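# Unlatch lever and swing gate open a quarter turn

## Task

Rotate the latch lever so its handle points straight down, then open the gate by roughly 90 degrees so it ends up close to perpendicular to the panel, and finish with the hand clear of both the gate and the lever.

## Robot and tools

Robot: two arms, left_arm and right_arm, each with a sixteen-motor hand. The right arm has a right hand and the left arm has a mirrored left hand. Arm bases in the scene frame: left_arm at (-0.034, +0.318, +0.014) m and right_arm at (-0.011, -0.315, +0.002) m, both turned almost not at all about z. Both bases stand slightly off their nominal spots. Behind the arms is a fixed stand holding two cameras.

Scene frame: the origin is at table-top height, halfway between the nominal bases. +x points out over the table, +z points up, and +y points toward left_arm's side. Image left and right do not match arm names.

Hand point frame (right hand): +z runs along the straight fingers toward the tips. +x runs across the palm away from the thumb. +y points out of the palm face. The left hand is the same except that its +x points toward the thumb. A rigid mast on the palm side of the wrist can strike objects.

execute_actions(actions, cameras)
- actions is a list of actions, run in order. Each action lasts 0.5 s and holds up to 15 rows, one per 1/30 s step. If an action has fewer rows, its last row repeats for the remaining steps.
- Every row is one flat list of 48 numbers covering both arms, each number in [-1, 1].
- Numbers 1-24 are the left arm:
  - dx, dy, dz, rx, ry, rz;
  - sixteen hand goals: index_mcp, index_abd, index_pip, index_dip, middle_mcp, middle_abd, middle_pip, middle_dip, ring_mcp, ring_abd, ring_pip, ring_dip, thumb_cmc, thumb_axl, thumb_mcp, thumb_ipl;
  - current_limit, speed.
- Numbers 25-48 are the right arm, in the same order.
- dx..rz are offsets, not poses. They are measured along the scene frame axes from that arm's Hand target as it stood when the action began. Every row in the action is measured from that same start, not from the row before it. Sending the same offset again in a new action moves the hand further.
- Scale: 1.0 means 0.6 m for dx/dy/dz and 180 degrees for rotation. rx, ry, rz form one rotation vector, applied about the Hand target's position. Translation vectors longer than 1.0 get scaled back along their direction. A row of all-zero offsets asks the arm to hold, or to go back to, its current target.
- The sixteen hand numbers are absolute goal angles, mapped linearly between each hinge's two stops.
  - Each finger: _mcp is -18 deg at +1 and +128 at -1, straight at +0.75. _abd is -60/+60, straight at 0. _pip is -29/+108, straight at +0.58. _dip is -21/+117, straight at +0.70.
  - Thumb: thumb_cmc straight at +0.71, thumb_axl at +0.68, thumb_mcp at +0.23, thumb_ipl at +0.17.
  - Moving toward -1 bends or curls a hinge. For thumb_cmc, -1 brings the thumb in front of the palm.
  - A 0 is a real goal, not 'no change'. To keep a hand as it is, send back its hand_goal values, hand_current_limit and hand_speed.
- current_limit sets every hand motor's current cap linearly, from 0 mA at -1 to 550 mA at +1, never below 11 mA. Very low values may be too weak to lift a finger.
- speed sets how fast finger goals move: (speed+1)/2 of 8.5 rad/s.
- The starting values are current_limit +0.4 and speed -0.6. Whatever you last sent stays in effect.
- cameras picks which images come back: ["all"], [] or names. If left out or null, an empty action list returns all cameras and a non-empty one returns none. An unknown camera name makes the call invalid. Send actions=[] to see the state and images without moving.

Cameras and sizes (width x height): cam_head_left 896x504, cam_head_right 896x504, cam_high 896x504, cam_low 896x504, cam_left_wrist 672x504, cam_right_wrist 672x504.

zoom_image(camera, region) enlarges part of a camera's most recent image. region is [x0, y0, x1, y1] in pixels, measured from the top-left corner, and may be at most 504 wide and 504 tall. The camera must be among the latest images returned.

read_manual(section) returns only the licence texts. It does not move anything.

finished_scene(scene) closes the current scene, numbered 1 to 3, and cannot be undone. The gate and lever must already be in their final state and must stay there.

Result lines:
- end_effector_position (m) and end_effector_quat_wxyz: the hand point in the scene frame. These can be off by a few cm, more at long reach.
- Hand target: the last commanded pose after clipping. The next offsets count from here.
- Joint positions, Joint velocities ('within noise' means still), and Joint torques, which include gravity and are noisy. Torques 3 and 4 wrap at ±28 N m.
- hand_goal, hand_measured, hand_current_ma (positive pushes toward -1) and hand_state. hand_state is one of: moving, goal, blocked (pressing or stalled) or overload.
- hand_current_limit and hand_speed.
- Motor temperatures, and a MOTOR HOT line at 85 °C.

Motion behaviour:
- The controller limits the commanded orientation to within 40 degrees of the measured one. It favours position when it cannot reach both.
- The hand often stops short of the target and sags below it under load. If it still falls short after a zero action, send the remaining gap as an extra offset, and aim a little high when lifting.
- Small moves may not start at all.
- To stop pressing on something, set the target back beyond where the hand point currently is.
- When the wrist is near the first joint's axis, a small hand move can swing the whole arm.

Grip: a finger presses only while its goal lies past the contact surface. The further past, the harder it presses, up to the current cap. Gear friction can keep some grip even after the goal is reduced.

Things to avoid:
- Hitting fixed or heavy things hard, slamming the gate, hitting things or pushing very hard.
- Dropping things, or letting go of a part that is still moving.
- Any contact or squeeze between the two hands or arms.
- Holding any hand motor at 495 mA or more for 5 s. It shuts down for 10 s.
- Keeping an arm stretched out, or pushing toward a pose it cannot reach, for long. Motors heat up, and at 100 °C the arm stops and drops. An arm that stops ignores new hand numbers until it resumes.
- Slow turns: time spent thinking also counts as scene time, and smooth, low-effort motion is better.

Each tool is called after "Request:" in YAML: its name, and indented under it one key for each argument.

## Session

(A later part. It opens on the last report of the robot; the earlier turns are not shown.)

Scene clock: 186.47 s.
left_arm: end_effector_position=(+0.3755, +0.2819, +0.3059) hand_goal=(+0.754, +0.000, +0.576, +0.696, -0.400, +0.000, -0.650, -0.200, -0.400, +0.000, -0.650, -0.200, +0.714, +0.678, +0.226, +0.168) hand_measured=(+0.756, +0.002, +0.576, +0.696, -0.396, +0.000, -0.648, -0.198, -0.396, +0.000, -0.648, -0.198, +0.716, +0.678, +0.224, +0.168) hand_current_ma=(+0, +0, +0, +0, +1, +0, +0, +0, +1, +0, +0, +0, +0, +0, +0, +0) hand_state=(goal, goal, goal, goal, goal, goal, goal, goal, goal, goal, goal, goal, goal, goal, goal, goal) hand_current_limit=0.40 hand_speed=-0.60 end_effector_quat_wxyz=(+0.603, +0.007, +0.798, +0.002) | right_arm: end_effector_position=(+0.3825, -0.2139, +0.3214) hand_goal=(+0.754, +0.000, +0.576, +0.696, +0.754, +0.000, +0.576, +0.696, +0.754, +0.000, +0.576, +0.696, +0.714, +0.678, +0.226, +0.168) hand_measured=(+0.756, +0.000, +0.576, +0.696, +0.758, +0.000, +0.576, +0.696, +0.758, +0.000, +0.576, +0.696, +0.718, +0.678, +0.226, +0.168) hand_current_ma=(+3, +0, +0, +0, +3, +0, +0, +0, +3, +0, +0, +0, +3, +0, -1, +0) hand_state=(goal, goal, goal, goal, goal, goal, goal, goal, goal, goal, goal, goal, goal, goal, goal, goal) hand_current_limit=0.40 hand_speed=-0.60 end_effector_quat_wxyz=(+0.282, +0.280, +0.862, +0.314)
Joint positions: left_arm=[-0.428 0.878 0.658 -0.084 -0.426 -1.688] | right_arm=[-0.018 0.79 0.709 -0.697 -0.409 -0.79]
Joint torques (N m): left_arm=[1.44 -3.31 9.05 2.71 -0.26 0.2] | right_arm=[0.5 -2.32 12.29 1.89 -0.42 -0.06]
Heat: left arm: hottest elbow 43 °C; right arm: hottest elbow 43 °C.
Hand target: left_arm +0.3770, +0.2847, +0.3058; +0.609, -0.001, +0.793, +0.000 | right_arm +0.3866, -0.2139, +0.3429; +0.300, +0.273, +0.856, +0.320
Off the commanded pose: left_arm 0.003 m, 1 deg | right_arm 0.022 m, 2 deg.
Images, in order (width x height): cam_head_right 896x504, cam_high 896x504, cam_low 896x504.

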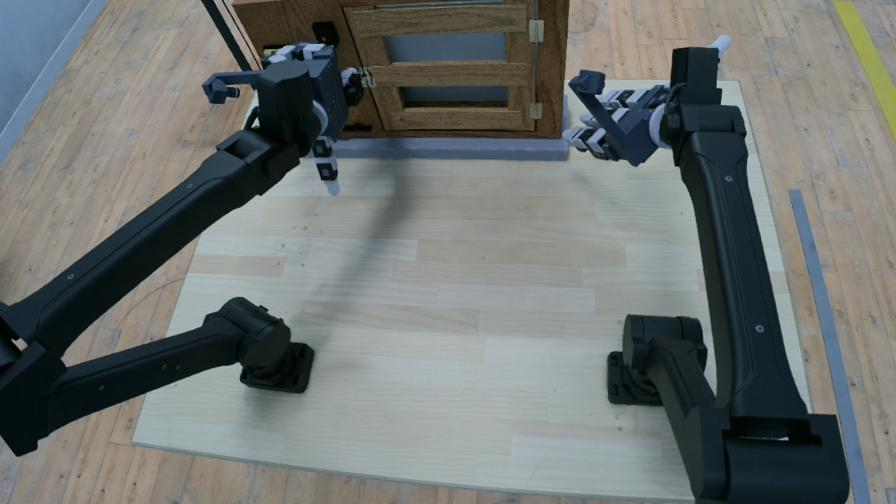

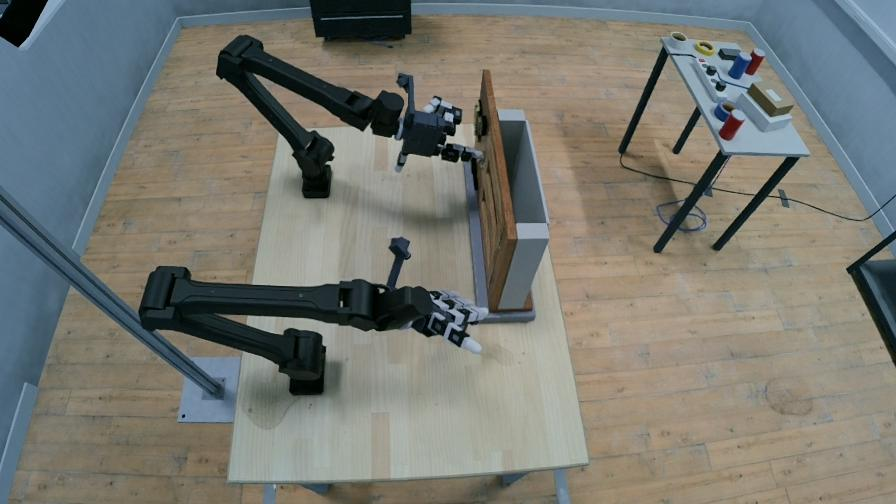

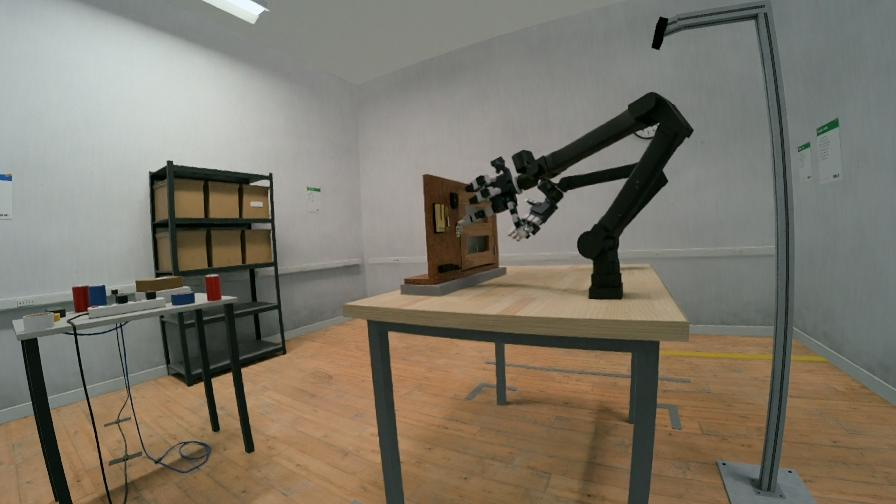

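Request:
execute_actions:
  actions:
    - [[-0.003,0.005,-0.03,0,0,0,0.754,0,0.576,0.696,-0.4,0,-0.65,-0.2,-0.4,0,-0.65,-0.2,0.714,0.678,0.226,0.168,0.4,-0.6,0,0,0,0,0,0,0.754,0,0.576,0.696,0.754,0,0.576,0.696,0.754,0,0.576,0.696,0.714,0.678,0.226,0.168,0.4,-0.6]]
    - [[0,0.0,-0.035,0,0,0,0.754,0,0.576,0.696,-0.4,0,-0.65,-0.2,-0.4,0,-0.65,-0.2,0.714,0.678,0.226,0.168,0.4,-0.6,0,0,0,0,0,0,0.754,0,0.576,0.696,0.754,0,0.576,0.696,0.754,0,0.576,0.696,0.714,0.678,0.226,0.168,0.4,-0.6]]
  cameras: ["cam_high","cam_head_right"]

Request:
zoom_image:
  camera: "cam_high"
  region: [430, 100, 530, 200]

Request:
zoom_image:
  camera: "cam_head_right"
  region: [280, 20, 440, 140]

Scene clock: 199.80 s.
left_arm: end_effector_position=(+0.3736, +0.2842, +0.2855) hand_goal=(+0.754, +0.000, +0.576, +0.696, -0.400, +0.000, -0.650, -0.200, -0.400, +0.000, -0.650, -0.200, +0.714, +0.678, +0.226, +0.168) hand_measured=(+0.752, -0.026, +0.576, +0.696, -0.396, +0.000, -0.648, -0.198, -0.396, +0.000, -0.648, -0.198, +0.716, +0.678, +0.224, +0.168) hand_current_ma=(+0, -16, +0, +0, +1, +0, +0, +0, +1, +0, +0, +0, +0, +0, +0, +0) hand_state=(goal, blocked, goal, goal, goal, goal, goal, goal, goal, goal, goal, goal, goal, goal, goal, goal) hand_current_limit=0.40 hand_speed=-0.60 end_effector_quat_wxyz=(+0.621, +0.000, +0.783, -0.007) | right_arm: end_effector_position=(+0.3825, -0.2139, +0.3214) hand_goal=(+0.754, +0.000, +0.576, +0.696, +0.754, +0.000, +0.576, +0.696, +0.754, +0.000, +0.576, +0.696, +0.714, +0.678, +0.226, +0.168) hand_measured=(+0.756, +0.000, +0.576, +0.696, +0.758, +0.000, +0.576, +0.696, +0.758, +0.000, +0.576, +0.696, +0.718, +0.678, +0.226, +0.168) hand_current_ma=(+3, +0, +0, +0, +3, +0, +0, +0, +3, +0, +0, +0, +3, +0, -1, +0) hand_state=(goal, goal, goal, goal, goal, goal, goal, goal, goal, goal, goal, goal, goal, goal, goal, goal) hand_current_limit=0.40 hand_speed=-0.60 end_effector_quat_wxyz=(+0.282, +0.280, +0.862, +0.314)
Joint positions: left_arm=[-0.424 0.881 0.579 0.049 -0.422 -1.688] | right_arm=[-0.018 0.79 0.709 -0.697 -0.409 -0.79]
Joint torques (N m): left_arm=[1.26 -1.26 7.83 2.4 -0.16 0.23] | right_arm=[0.56 -2.32 12.29 1.91 -0.42 -0.07]
Heat: left arm: hottest elbow 41 °C; right arm: hottest elbow 43 °C.
Hand target: left_arm +0.3753, +0.2878, +0.2668; +0.609, -0.001, +0.793, +0.000 | right_arm +0.3866, -0.2139, +0.3429; +0.300, +0.273, +0.856, +0.320
Off the commanded pose: left_arm 0.019 m, 2 deg | right_arm 0.022 m, 2 deg.
Images, in order (width x height): cam_head_right 896x504, cam_high 896x504.

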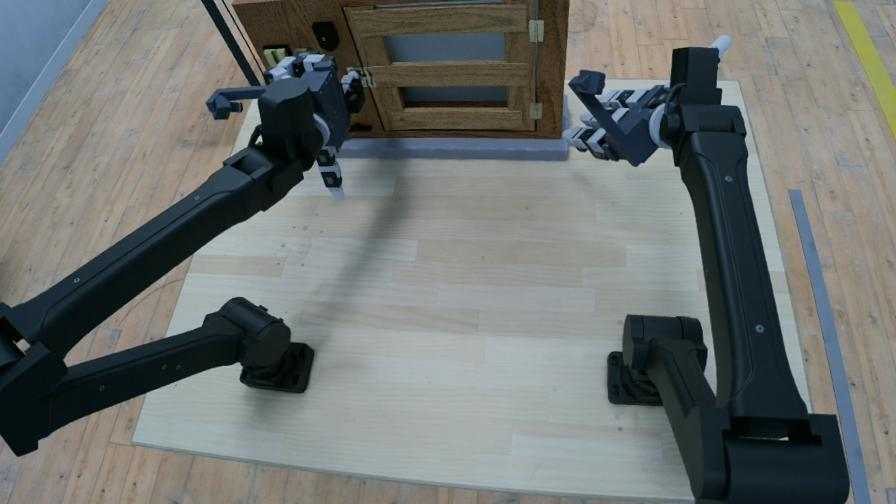

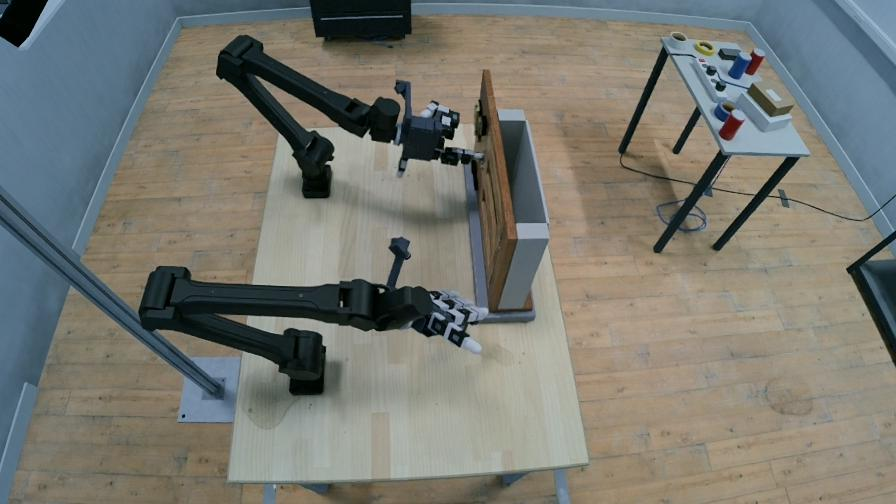

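Scaled by 5.040 from the camera's 896x504 image, which has a finer 1280x720 frame.

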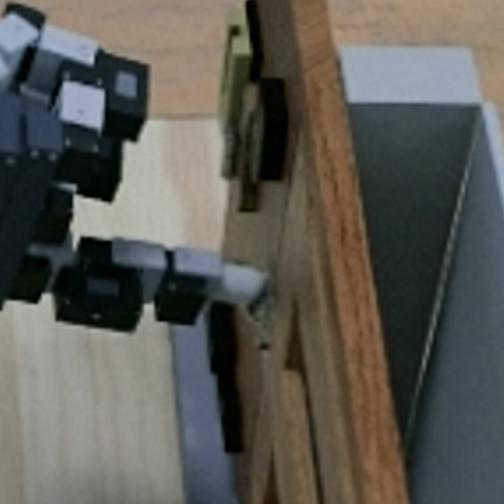

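Scaled by 3.150 from the camera's 896x504 image, which has a finer 1280x720 frame.

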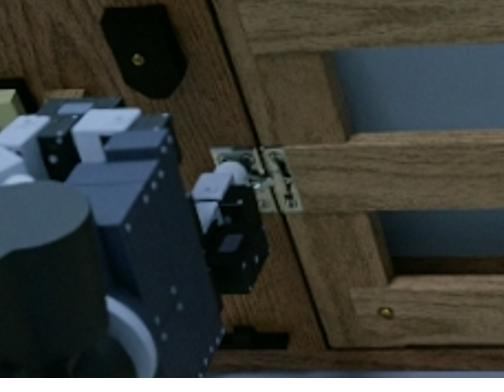

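Request:
execute_actions:
  actions:
    - [[0,0.01,-0.04,0,0,0,0.754,0,0.576,0.696,-0.4,0,-0.65,-0.2,-0.4,0,-0.65,-0.2,0.714,0.678,0.226,0.168,0.6,-0.6,0,0,0,0,0,0,0.754,0,0.576,0.696,0.754,0,0.576,0.696,0.754,0,0.576,0.696,0.714,0.678,0.226,0.168,0.4,-0.6]]
  cameras: ["cam_high","cam_head_right","cam_low"]

Request:
zoom_image:
  camera: "cam_high"
  region: [430, 100, 530, 200]

Request:
zoom_image:
  camera: "cam_low"
  region: [420, 190, 540, 270]

Scene clock: 207.83 s.
left_arm: end_effector_position=(+0.3724, +0.2857, +0.2740) hand_goal=(+0.754, +0.000, +0.576, +0.696, -0.400, +0.000, -0.650, -0.200, -0.400, +0.000, -0.650, -0.200, +0.714, +0.678, +0.226, +0.168) hand_measured=(+0.754, -0.062, +0.576, +0.696, -0.396, +0.000, -0.648, -0.198, -0.396, +0.000, -0.648, -0.198, +0.716, +0.678, +0.224, +0.168) hand_current_ma=(+0, -73, +0, +0, +1, +0, +0, +0, +1, +0, +0, +0, +0, +0, +0, +0) hand_state=(goal, blocked, goal, goal, goal, goal, goal, goal, goal, goal, goal, goal, goal, goal, goal, goal) hand_current_limit=0.60 hand_speed=-0.60 end_effector_quat_wxyz=(+0.635, -0.004, +0.773, -0.017) | right_arm: end_effector_position=(+0.3825, -0.2139, +0.3214) hand_goal=(+0.754, +0.000, +0.576, +0.696, +0.754, +0.000, +0.576, +0.696, +0.754, +0.000, +0.576, +0.696, +0.714, +0.678, +0.226, +0.168) hand_measured=(+0.756, +0.000, +0.576, +0.696, +0.758, +0.000, +0.576, +0.696, +0.758, +0.000, +0.576, +0.696, +0.718, +0.678, +0.226, +0.168) hand_current_ma=(+3, +0, +0, +0, +3, +0, +0, +0, +3, +0, +0, +0, +3, +0, -1, +0) hand_state=(goal, goal, goal, goal, goal, goal, goal, goal, goal, goal, goal, goal, goal, goal, goal, goal) hand_current_limit=0.40 hand_speed=-0.60 end_effector_quat_wxyz=(+0.282, +0.280, +0.862, +0.314)
Joint positions: left_arm=[-0.417 0.882 0.529 0.14 -0.408 -1.688] | right_arm=[-0.018 0.79 0.709 -0.697 -0.409 -0.79]
Joint torques (N m): left_arm=[2.26 0.67 7.19 1.88 0 0.28] | right_arm=[0.56 -2.32 12.29 1.89 -0.42 -0.06]
Heat: left arm: hottest elbow 40 °C; right arm: hottest elbow 43 °C.
Hand target: left_arm +0.3752, +0.2938, +0.2427; +0.609, -0.001, +0.793, +0.000 | right_arm +0.3866, -0.2139, +0.3429; +0.300, +0.273, +0.856, +0.320
Off the commanded pose: left_arm 0.032 m, 4 deg | right_arm 0.022 m, 2 deg.
Images, in order (width x height): cam_head_right 896x504, cam_high 896x504, cam_low 896x504.

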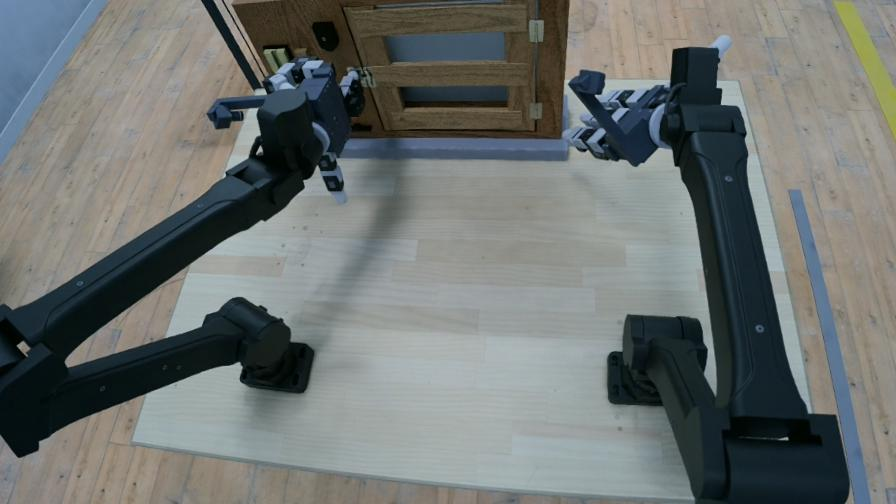

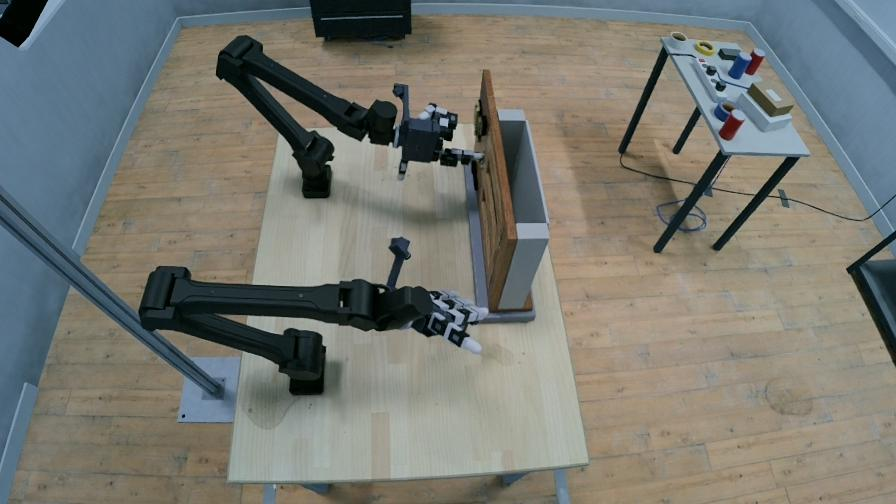

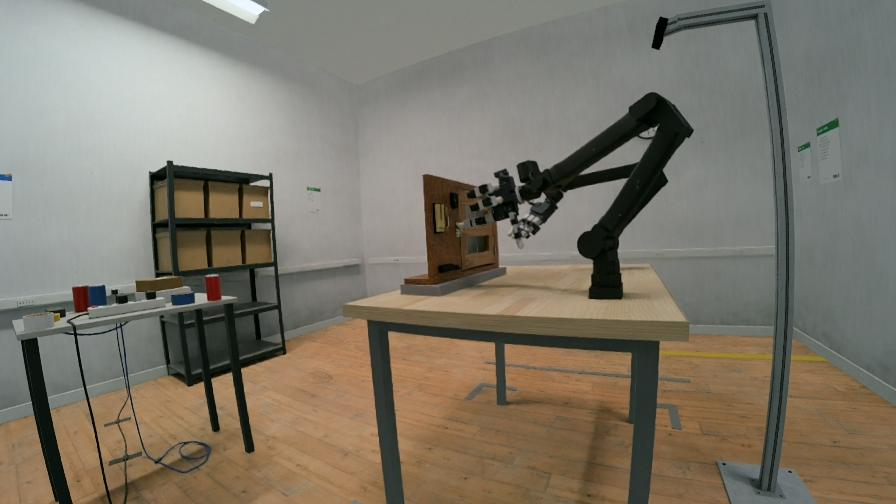

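Scaled by 5.040 from the camera's 896x504 image, which has a finer 1280x720 frame.

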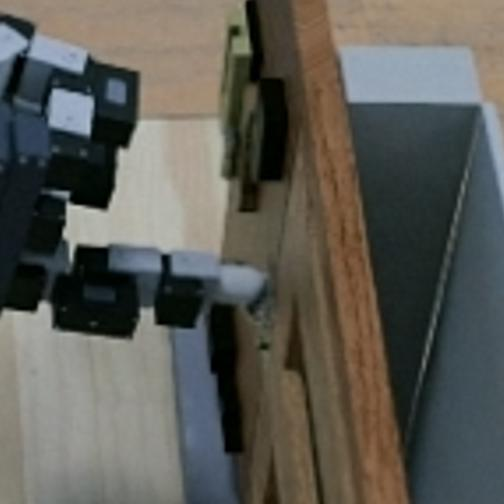

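Scaled by 4.200 from the camera's 896x504 image, which has a finer 1280x720 frame.

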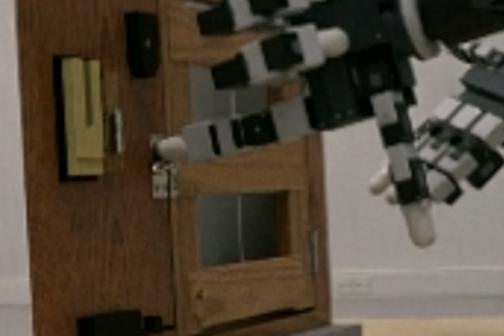

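Request:
zoom_image:
  camera: "cam_head_right"
  region: [320, 50, 400, 110]

Scaled by 6.300 from the camera's 896x504 image, which has a finer 1280x720 frame.

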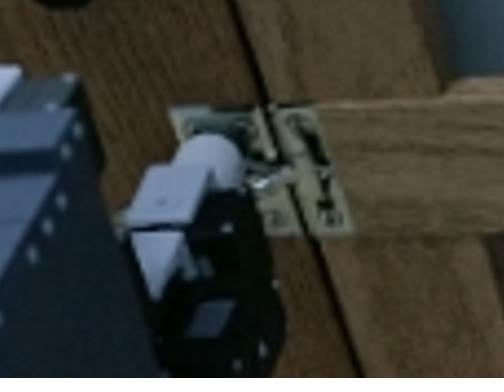

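Request:
execute_actions:
  actions:
    - [[0,0.0,-0.04,0,0,0,0.754,0,0.576,0.696,-0.4,0,-0.65,-0.2,-0.4,0,-0.65,-0.2,0.714,0.678,0.226,0.168,0.8,-0.6,0,0,0,0,0,0,0.754,0,0.576,0.696,0.754,0,0.576,0.696,0.754,0,0.576,0.696,0.714,0.678,0.226,0.168,0.4,-0.6]]
  cameras: ["cam_high","cam_head_right","cam_low"]

Request:
zoom_image:
  camera: "cam_low"
  region: [420, 190, 540, 270]

Request:
zoom_image:
  camera: "cam_head_right"
  region: [320, 50, 400, 110]

Scene clock: 229.37 s.
left_arm: end_effector_position=(+0.3714, +0.2862, +0.2625) hand_goal=(+0.754, +0.000, +0.576, +0.696, -0.400, +0.000, -0.650, -0.200, -0.400, +0.000, -0.650, -0.200, +0.714, +0.678, +0.226, +0.168) hand_measured=(+0.754, -0.100, +0.576, +0.696, -0.396, +0.000, -0.648, -0.198, -0.396, +0.000, -0.648, -0.198, +0.716, +0.678, +0.224, +0.168) hand_current_ma=(+0, -164, +0, +0, +1, +0, +0, +0, +1, +0, +0, +0, +0, +0, +0, +0) hand_state=(goal, blocked, goal, goal, goal, goal, goal, goal, goal, goal, goal, goal, goal, goal, goal, goal) hand_current_limit=0.80 hand_speed=-0.60 end_effector_quat_wxyz=(+0.648, -0.008, +0.762, -0.023) | right_arm: end_effector_position=(+0.3825, -0.2139, +0.3214) hand_goal=(+0.754, +0.000, +0.576, +0.696, +0.754, +0.000, +0.576, +0.696, +0.754, +0.000, +0.576, +0.696, +0.714, +0.678, +0.226, +0.168) hand_measured=(+0.756, +0.000, +0.576, +0.696, +0.758, +0.000, +0.576, +0.696, +0.758, +0.000, +0.576, +0.696, +0.718, +0.678, +0.226, +0.168) hand_current_ma=(+3, +0, +0, +0, +3, +0, +0, +0, +3, +0, +0, +0, +3, +0, -1, +0) hand_state=(goal, goal, goal, goal, goal, goal, goal, goal, goal, goal, goal, goal, goal, goal, goal, goal) hand_current_limit=0.40 hand_speed=-0.60 end_effector_quat_wxyz=(+0.282, +0.280, +0.862, +0.314)
Joint positions: left_arm=[-0.417 0.897 0.483 0.238 -0.408 -1.688] | right_arm=[-0.018 0.79 0.709 -0.697 -0.409 -0.79]
Joint torques (N m): left_arm=[2.43 2.37 6.74 1.52 -0.08 0.29] | right_arm=[0.56 -2.32 12.3 1.88 -0.42 -0.06]
Heat: left arm: hottest elbow 37 °C; right arm: hottest elbow 43 °C.
Hand target: left_arm +0.3753, +0.2938, +0.2188; +0.609, -0.001, +0.793, +0.000 | right_arm +0.3866, -0.2139, +0.3429; +0.300, +0.273, +0.856, +0.320
Off the commanded pose: left_arm 0.045 m, 6 deg | right_arm 0.022 m, 2 deg.
Images, in order (width x height): cam_head_right 896x504, cam_high 896x504, cam_low 896x504.

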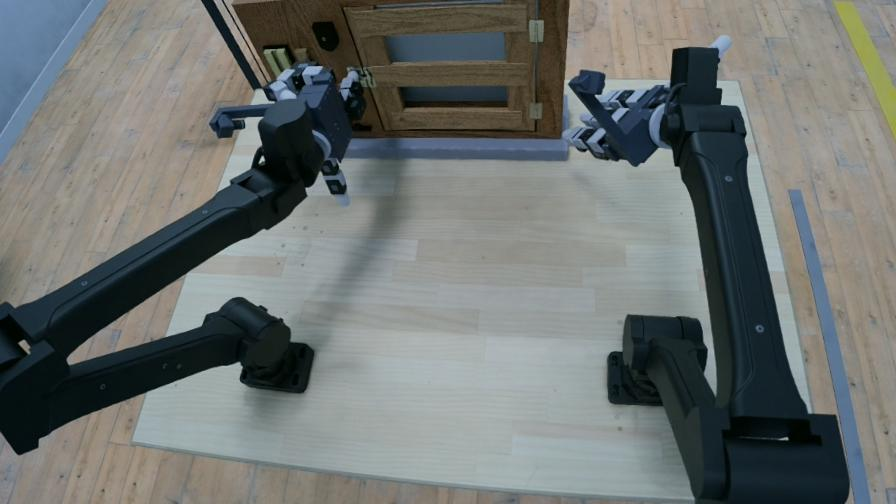

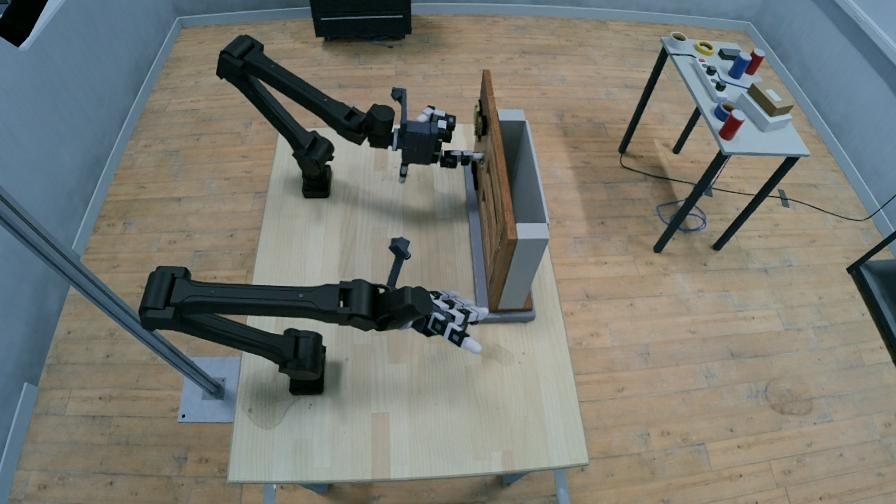

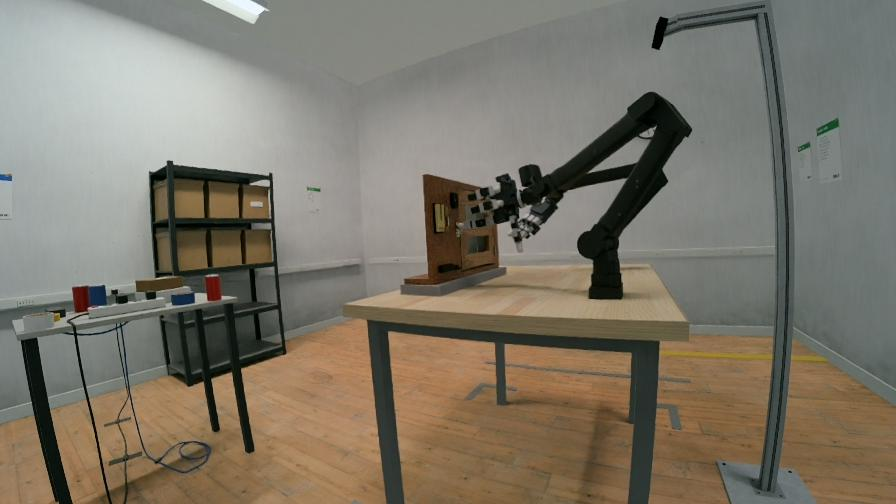

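Scaled by 4.200 from the camera's 896x504 image, which has a finer 1280x720 frame.

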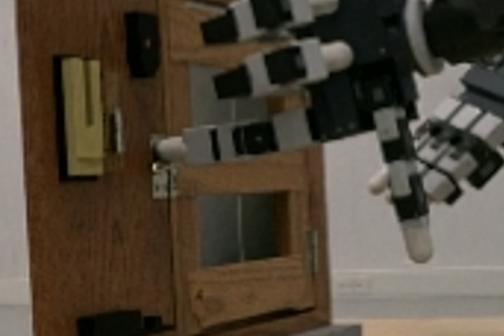

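Scaled by 6.300 from the camera's 896x504 image, which has a finer 1280x720 frame.

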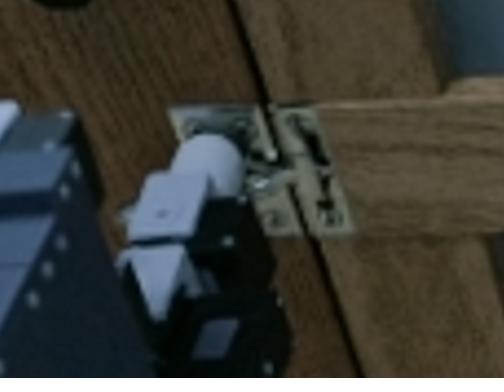

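Request:
execute_actions:
  actions:
    - [[-0.015,0.0,0.15,0,0,0,0.754,0,0.576,0.696,-0.4,0,-0.65,-0.2,-0.4,0,-0.65,-0.2,0.714,0.678,0.226,0.168,0.6,-0.6,0,0,0,0,0,0,0.754,0,0.576,0.696,0.754,0,0.576,0.696,0.754,0,0.576,0.696,0.714,0.678,0.226,0.168,0.4,-0.6]]
    - [[0.01,0.017,0.02,0,0,0,0.754,0,0.576,0.696,-0.4,0,-0.65,-0.2,-0.4,0,-0.65,-0.2,0.714,0.678,0.226,0.168,0.6,-0.6,0,0,0,0,0,0,0.754,0,0.576,0.696,0.754,0,0.576,0.696,0.754,0,0.576,0.696,0.714,0.678,0.226,0.168,0.4,-0.6]]
  cameras: ["cam_high","cam_head_right","cam_low"]

Request:
zoom_image:
  camera: "cam_high"
  region: [430, 100, 530, 200]

Request:
zoom_image:
  camera: "cam_head_right"
  region: [320, 50, 400, 110]

Scene clock: 256.20 s.
left_arm: end_effector_position=(+0.3592, +0.3046, +0.2813) hand_goal=(+0.754, +0.000, +0.576, +0.696, -0.400, +0.000, -0.650, -0.200, -0.400, +0.000, -0.650, -0.200, +0.714, +0.678, +0.226, +0.168) hand_measured=(+0.756, +0.002, +0.578, +0.698, -0.396, +0.000, -0.648, -0.198, -0.396, +0.000, -0.648, -0.198, +0.716, +0.678, +0.224, +0.168) hand_current_ma=(+0, +0, +0, +0, +1, +0, +0, +0, +1, +0, +0, +0, +0, +0, +0, +0) hand_state=(goal, goal, goal, goal, goal, goal, goal, goal, goal, goal, goal, goal, goal, goal, goal, goal) hand_current_limit=0.60 hand_speed=-0.60 end_effector_quat_wxyz=(+0.587, +0.005, +0.810, +0.005) | right_arm: end_effector_position=(+0.3825, -0.2139, +0.3214) hand_goal=(+0.754, +0.000, +0.576, +0.696, +0.754, +0.000, +0.576, +0.696, +0.754, +0.000, +0.576, +0.696, +0.714, +0.678, +0.226, +0.168) hand_measured=(+0.756, +0.000, +0.576, +0.696, +0.758, +0.000, +0.576, +0.696, +0.758, +0.000, +0.576, +0.696, +0.718, +0.678, +0.226, +0.168) hand_current_ma=(+3, +0, +0, +0, +3, +0, +0, +0, +3, +0, +0, +0, +3, +0, -1, +0) hand_state=(goal, goal, goal, goal, goal, goal, goal, goal, goal, goal, goal, goal, goal, goal, goal, goal) hand_current_limit=0.40 hand_speed=-0.60 end_effector_quat_wxyz=(+0.282, +0.280, +0.862, +0.314)
Joint positions: left_arm=[-0.374 0.821 0.589 -0.11 -0.376 -1.687] | right_arm=[-0.018 0.79 0.709 -0.697 -0.409 -0.79]
Joint torques (N m): left_arm=[1.44 -2.67 15.08 1.54 -0.18 0.4] | right_arm=[0.56 -2.32 12.29 1.89 -0.42 -0.06]
Heat: left arm: hottest elbow 35 °C; right arm: hottest elbow 43 °C.
Hand target: left_arm +0.3722, +0.3040, +0.3208; +0.609, -0.001, +0.793, +0.000 | right_arm +0.3866, -0.2139, +0.3429; +0.300, +0.273, +0.856, +0.320
Off the commanded pose: left_arm 0.042 m, 3 deg | right_arm 0.022 m, 2 deg.
Images, in order (width x height): cam_head_right 896x504, cam_high 896x504, cam_low 896x504.

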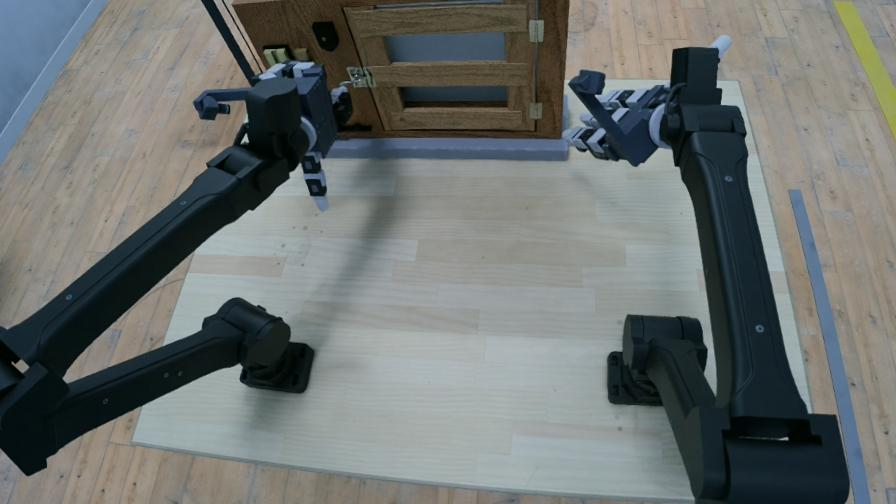

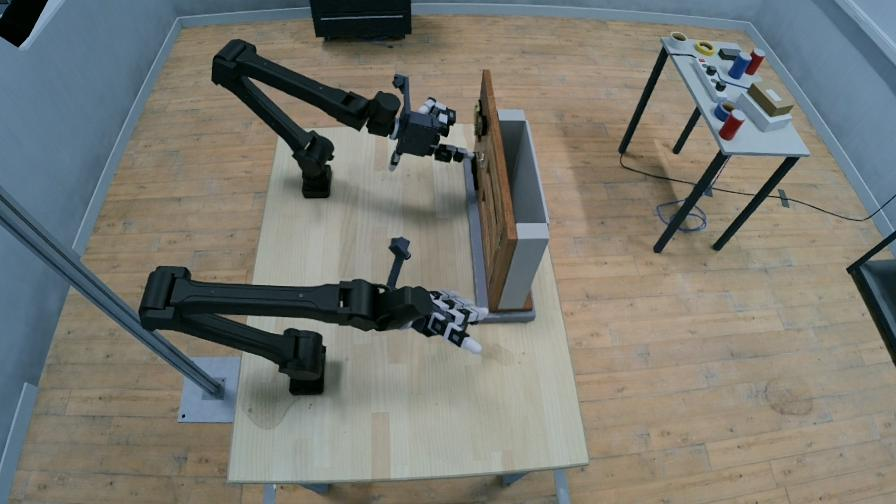

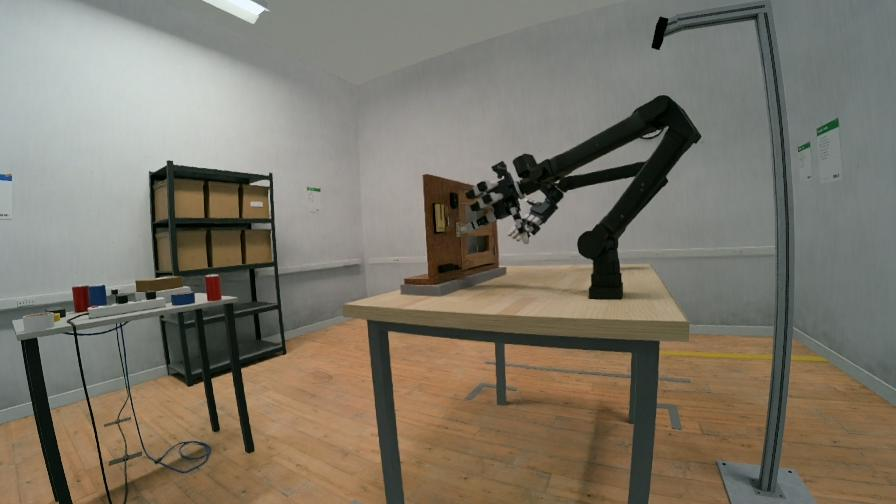

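Scaled by 5.040 from the camera's 896x504 image, which has a finer 1280x720 frame.

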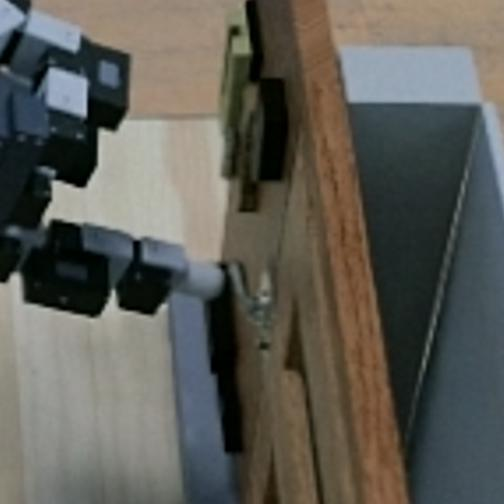

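Scaled by 6.300 from the camera's 896x504 image, which has a finer 1280x720 frame.

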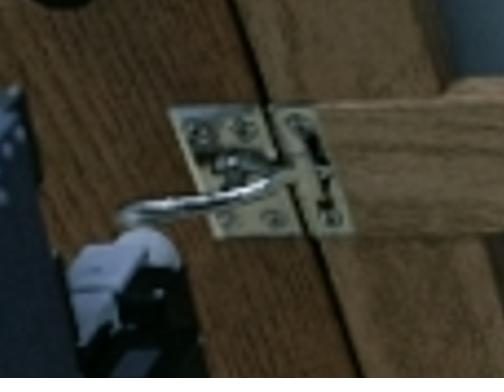

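Request:
execute_actions:
  actions:
    - [[-0.035,-0.01,0.08,0,0,0,0.754,0,0.576,0.696,-0.4,0,-0.65,-0.2,-0.4,0,-0.65,-0.2,0.714,0.678,0.226,0.168,0.6,-0.6,0,0,0,0,0,0,0.754,0,0.576,0.696,0.754,0,0.576,0.696,0.754,0,0.576,0.696,0.714,0.678,0.226,0.168,0.4,-0.6]]
    - [[0.04,0.0,0,0,0,0,0.754,0,0.576,0.696,-0.4,0,-0.65,-0.2,-0.4,0,-0.65,-0.2,0.714,0.678,0.226,0.168,0.6,-0.6,0,0,0,0,0,0,0.754,0,0.576,0.696,0.754,0,0.576,0.696,0.754,0,0.576,0.696,0.714,0.678,0.226,0.168,0.4,-0.6]]
    - [[0,0.0,-0.105,0,0,0,0.754,0,0.576,0.696,-0.4,0,-0.65,-0.2,-0.4,0,-0.65,-0.2,0.714,0.678,0.226,0.168,0.6,-0.6,0,0,0,0,0,0,0.754,0,0.576,0.696,0.754,0,0.576,0.696,0.754,0,0.576,0.696,0.714,0.678,0.226,0.168,0.4,-0.6]]
  cameras: ["cam_high","cam_head_right"]

Request:
zoom_image:
  camera: "cam_high"
  region: [430, 100, 530, 200]

Request:
zoom_image:
  camera: "cam_head_right"
  region: [320, 50, 400, 110]

Scene clock: 276.20 s.
left_arm: end_effector_position=(+0.3732, +0.2945, +0.3053) hand_goal=(+0.754, +0.000, +0.576, +0.696, -0.400, +0.000, -0.650, -0.200, -0.400, +0.000, -0.650, -0.200, +0.714, +0.678, +0.226, +0.168) hand_measured=(+0.756, +0.002, +0.578, +0.698, -0.396, +0.000, -0.648, -0.198, -0.396, +0.000, -0.648, -0.198, +0.716, +0.678, +0.224, +0.168) hand_current_ma=(+0, +0, +0, +0, +1, +0, +0, +0, +1, +0, +0, +0, +0, +0, +0, +0) hand_state=(goal, goal, goal, goal, goal, goal, goal, goal, goal, goal, goal, goal, goal, goal, goal, goal) hand_current_limit=0.60 hand_speed=-0.60 end_effector_quat_wxyz=(+0.603, +0.002, +0.797, -0.002) | right_arm: end_effector_position=(+0.3825, -0.2139, +0.3214) hand_goal=(+0.754, +0.000, +0.576, +0.696, +0.754, +0.000, +0.576, +0.696, +0.754, +0.000, +0.576, +0.696, +0.714, +0.678, +0.226, +0.168) hand_measured=(+0.756, +0.000, +0.576, +0.696, +0.758, +0.000, +0.576, +0.696, +0.758, +0.000, +0.576, +0.696, +0.718, +0.678, +0.226, +0.168) hand_current_ma=(+3, +0, +0, +0, +3, +0, +0, +0, +3, +0, +0, +0, +3, +0, -1, +0) hand_state=(goal, goal, goal, goal, goal, goal, goal, goal, goal, goal, goal, goal, goal, goal, goal, goal) hand_current_limit=0.40 hand_speed=-0.60 end_effector_quat_wxyz=(+0.282, +0.280, +0.862, +0.314)
Joint positions: left_arm=[-0.389 0.853 0.646 -0.091 -0.388 -1.687] | right_arm=[-0.018 0.79 0.709 -0.697 -0.409 -0.79]
Joint torques (N m): left_arm=[1.49 -3.31 9.05 2.88 -0.19 0.35] | right_arm=[0.62 -2.32 12.27 1.89 -0.42 -0.06]
Heat: left arm: hottest elbow 38 °C; right arm: hottest elbow 44 °C.
Hand target: left_arm +0.3753, +0.2979, +0.3058; +0.610, -0.001, +0.793, +0.000 | right_arm +0.3866, -0.2139, +0.3429; +0.300, +0.273, +0.856, +0.320
Off the commanded pose: left_arm 0.004 m, 1 deg | right_arm 0.022 m, 2 deg.
Images, in order (width x height): cam_head_right 896x504, cam_high 896x504.

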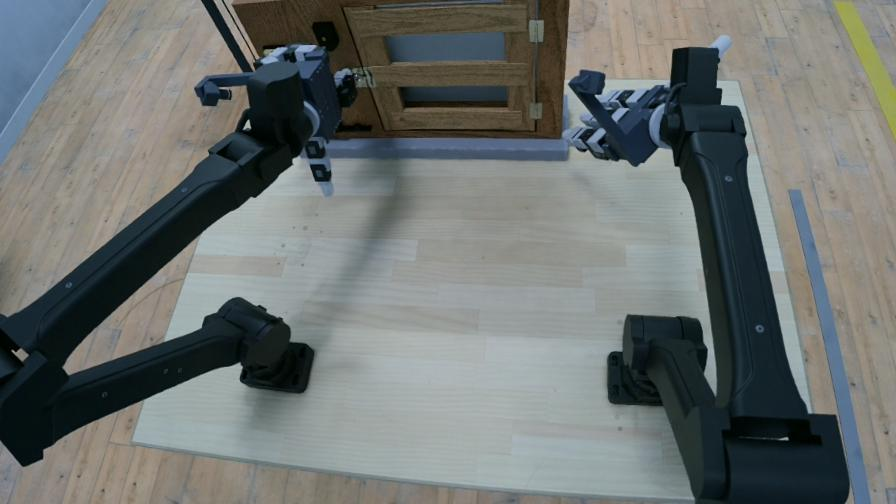

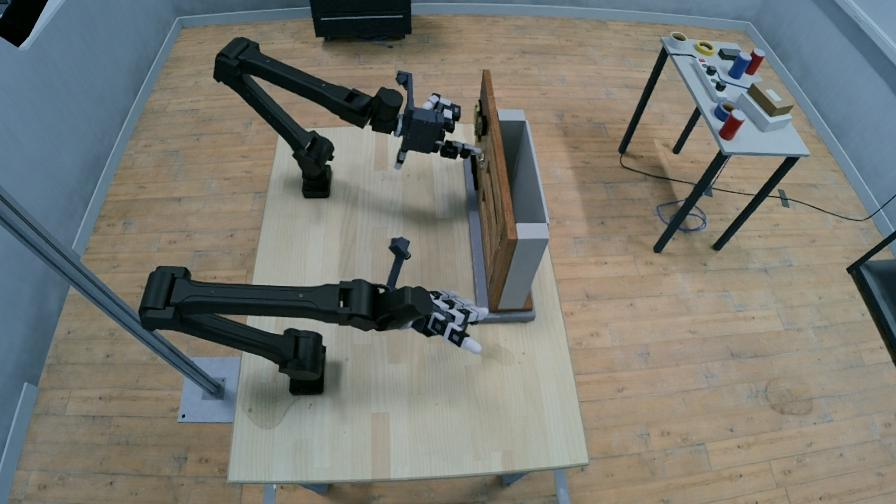

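Scaled by 5.040 from the camera's 896x504 image, which has a finer 1280x720 frame.

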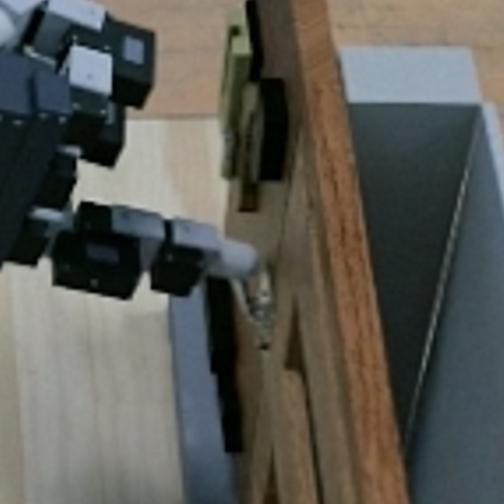

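Scaled by 6.300 from the camera's 896x504 image, which has a finer 1280x720 frame.

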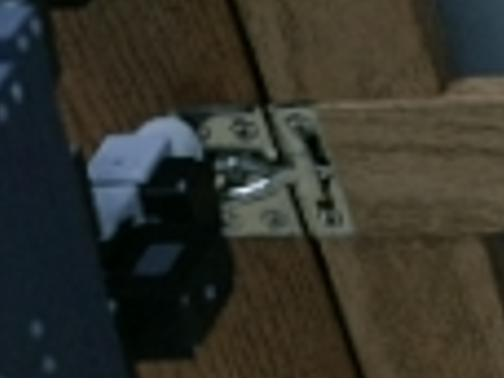

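Request:
execute_actions:
  actions:
    - [[0,0.0,-0.03,0,0,0,0.754,0,0.576,0.696,-0.4,0,-0.65,-0.2,-0.4,0,-0.65,-0.2,0.714,0.678,0.226,0.168,0.7,-0.6,0,0,0,0,0,0,0.754,0,0.576,0.696,0.754,0,0.576,0.696,0.754,0,0.576,0.696,0.714,0.678,0.226,0.168,0.4,-0.6]]
    - [[0,0.0,-0.04,0,0,0,0.754,0,0.576,0.696,-0.4,0,-0.65,-0.2,-0.4,0,-0.65,-0.2,0.714,0.678,0.226,0.168,0.7,-0.6,0,0,0,0,0,0,0.754,0,0.576,0.696,0.754,0,0.576,0.696,0.754,0,0.576,0.696,0.714,0.678,0.226,0.168,0.4,-0.6]]
    - [[0,-0.0,-0.035,0,0,0,0.754,0,0.576,0.696,-0.4,0,-0.65,-0.2,-0.4,0,-0.65,-0.2,0.714,0.678,0.226,0.168,0.7,-0.6,0,0,0,0,0,0,0.754,0,0.576,0.696,0.754,0,0.576,0.696,0.754,0,0.576,0.696,0.714,0.678,0.226,0.168,0.4,-0.6]]
  cameras: ["cam_high","cam_head_right","cam_low"]

Request:
zoom_image:
  camera: "cam_low"
  region: [420, 190, 540, 270]

Request:
zoom_image:
  camera: "cam_head_right"
  region: [320, 50, 400, 110]

Scene clock: 289.07 s.
left_arm: end_effector_position=(+0.3726, +0.2947, +0.2731) hand_goal=(+0.754, +0.000, +0.576, +0.696, -0.400, +0.000, -0.650, -0.200, -0.400, +0.000, -0.650, -0.200, +0.714, +0.678, +0.226, +0.168) hand_measured=(+0.752, -0.058, +0.576, +0.698, -0.396, +0.000, -0.648, -0.198, -0.396, +0.000, -0.648, -0.198, +0.716, +0.678, +0.224, +0.168) hand_current_ma=(+0, -63, +0, +0, +1, +0, +0, +0, +1, +0, +0, +0, +0, +0, +0, +0) hand_state=(goal, blocked, goal, goal, goal, goal, goal, goal, goal, goal, goal, goal, goal, goal, goal, goal) hand_current_limit=0.70 hand_speed=-0.60 end_effector_quat_wxyz=(+0.634, -0.008, +0.773, -0.015) | right_arm: end_effector_position=(+0.3825, -0.2139, +0.3214) hand_goal=(+0.754, +0.000, +0.576, +0.696, +0.754, +0.000, +0.576, +0.696, +0.754, +0.000, +0.576, +0.696, +0.714, +0.678, +0.226, +0.168) hand_measured=(+0.756, +0.000, +0.576, +0.696, +0.758, +0.000, +0.576, +0.696, +0.758, +0.000, +0.576, +0.696, +0.718, +0.678, +0.226, +0.168) hand_current_ma=(+3, +0, +0, +0, +3, +0, +0, +0, +3, +0, +0, +0, +3, +0, -1, +0) hand_state=(goal, goal, goal, goal, goal, goal, goal, goal, goal, goal, goal, goal, goal, goal, goal, goal) hand_current_limit=0.40 hand_speed=-0.60 end_effector_quat_wxyz=(+0.282, +0.280, +0.862, +0.314)
Joint positions: left_arm=[-0.389 0.874 0.524 0.138 -0.388 -1.687] | right_arm=[-0.018 0.79 0.709 -0.697 -0.409 -0.79]
Joint torques (N m): left_arm=[1.26 0.67 7.36 2.1 -0.18 0.33] | right_arm=[0.56 -2.32 12.31 1.89 -0.42 -0.06]
Heat: left arm: hottest elbow 38 °C; right arm: hottest elbow 44 °C.
Hand target: left_arm +0.3753, +0.2979, +0.2429; +0.610, -0.001, +0.793, +0.000 | right_arm +0.3866, -0.2139, +0.3429; +0.300, +0.273, +0.856, +0.320
Off the commanded pose: left_arm 0.030 m, 4 deg | right_arm 0.022 m, 2 deg.
Images, in order (width x height): cam_head_right 896x504, cam_high 896x504, cam_low 896x504.

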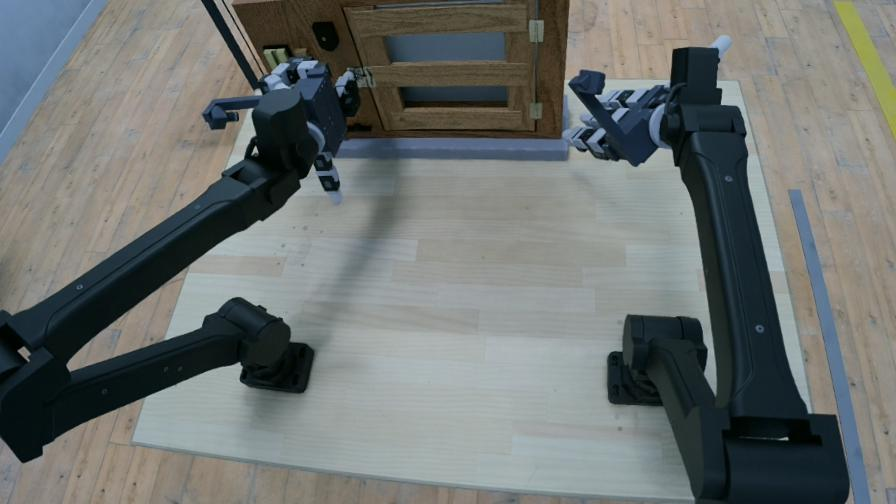

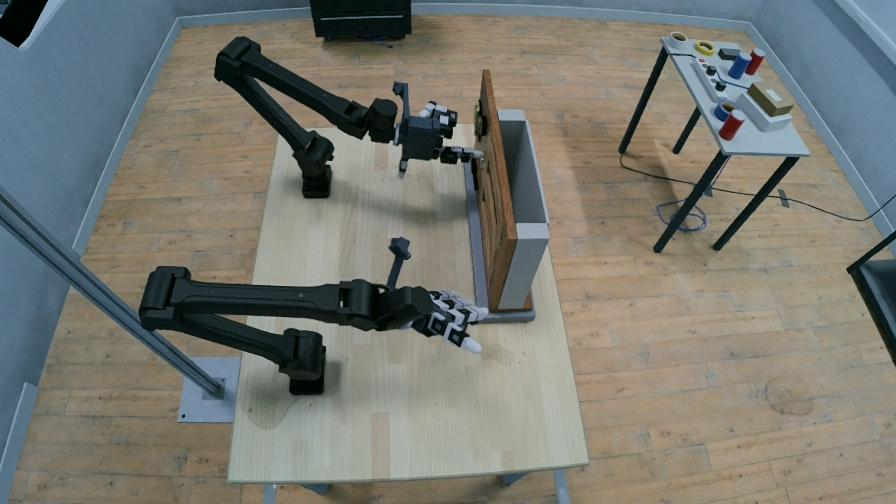

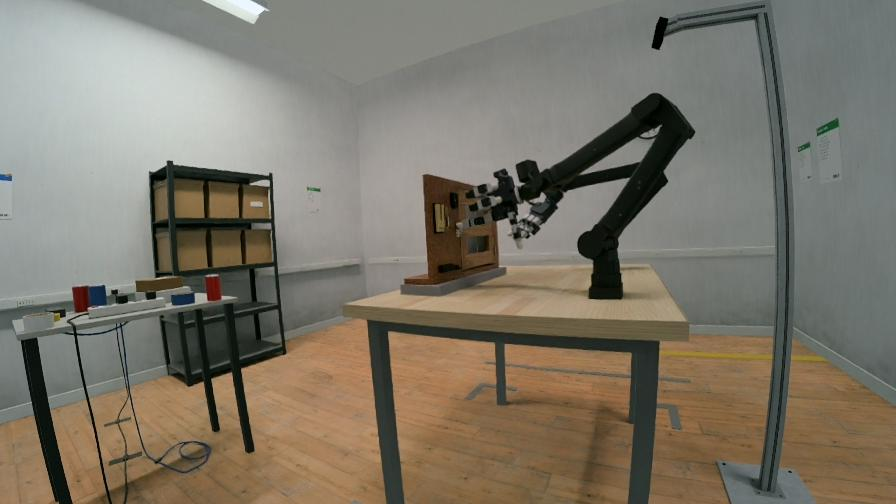

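Scaled by 4.200 from the camera's 896x504 image, which has a finer 1280x720 frame.

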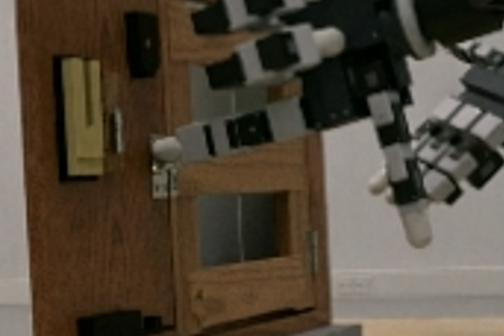

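Scaled by 6.300 from the camera's 896x504 image, which has a finer 1280x720 frame.

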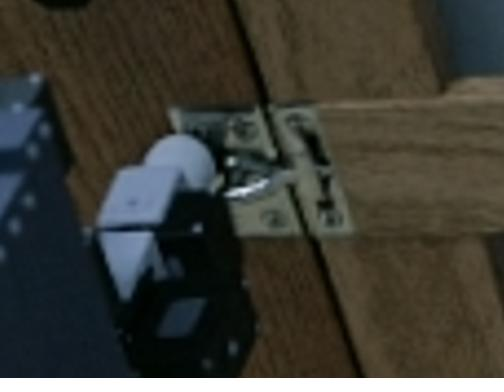

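Request:
zoom_image:
  camera: "cam_high"
  region: [455, 130, 505, 180]

Request:
zoom_image:
  camera: "cam_low"
  region: [445, 210, 485, 250]

Scaled by 10.080 from the camera's 896x504 image, which has a finer 1280x720 frame.

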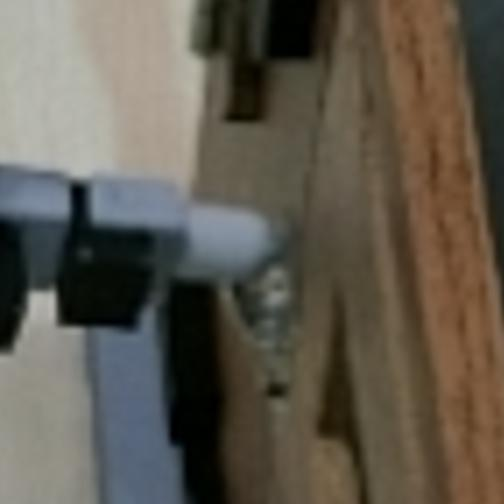

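Scaled by 12.600 from the camera's 896x504 image, which has a finer 1280x720 frame.

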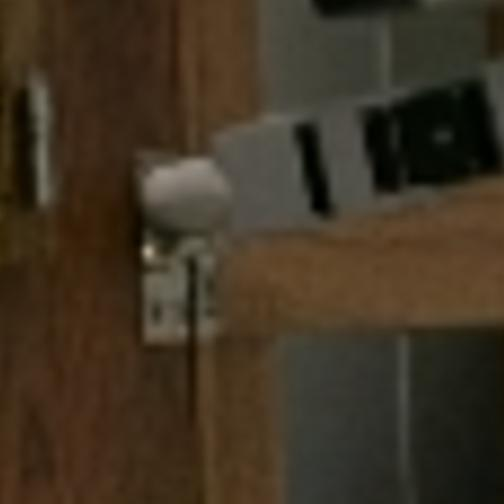

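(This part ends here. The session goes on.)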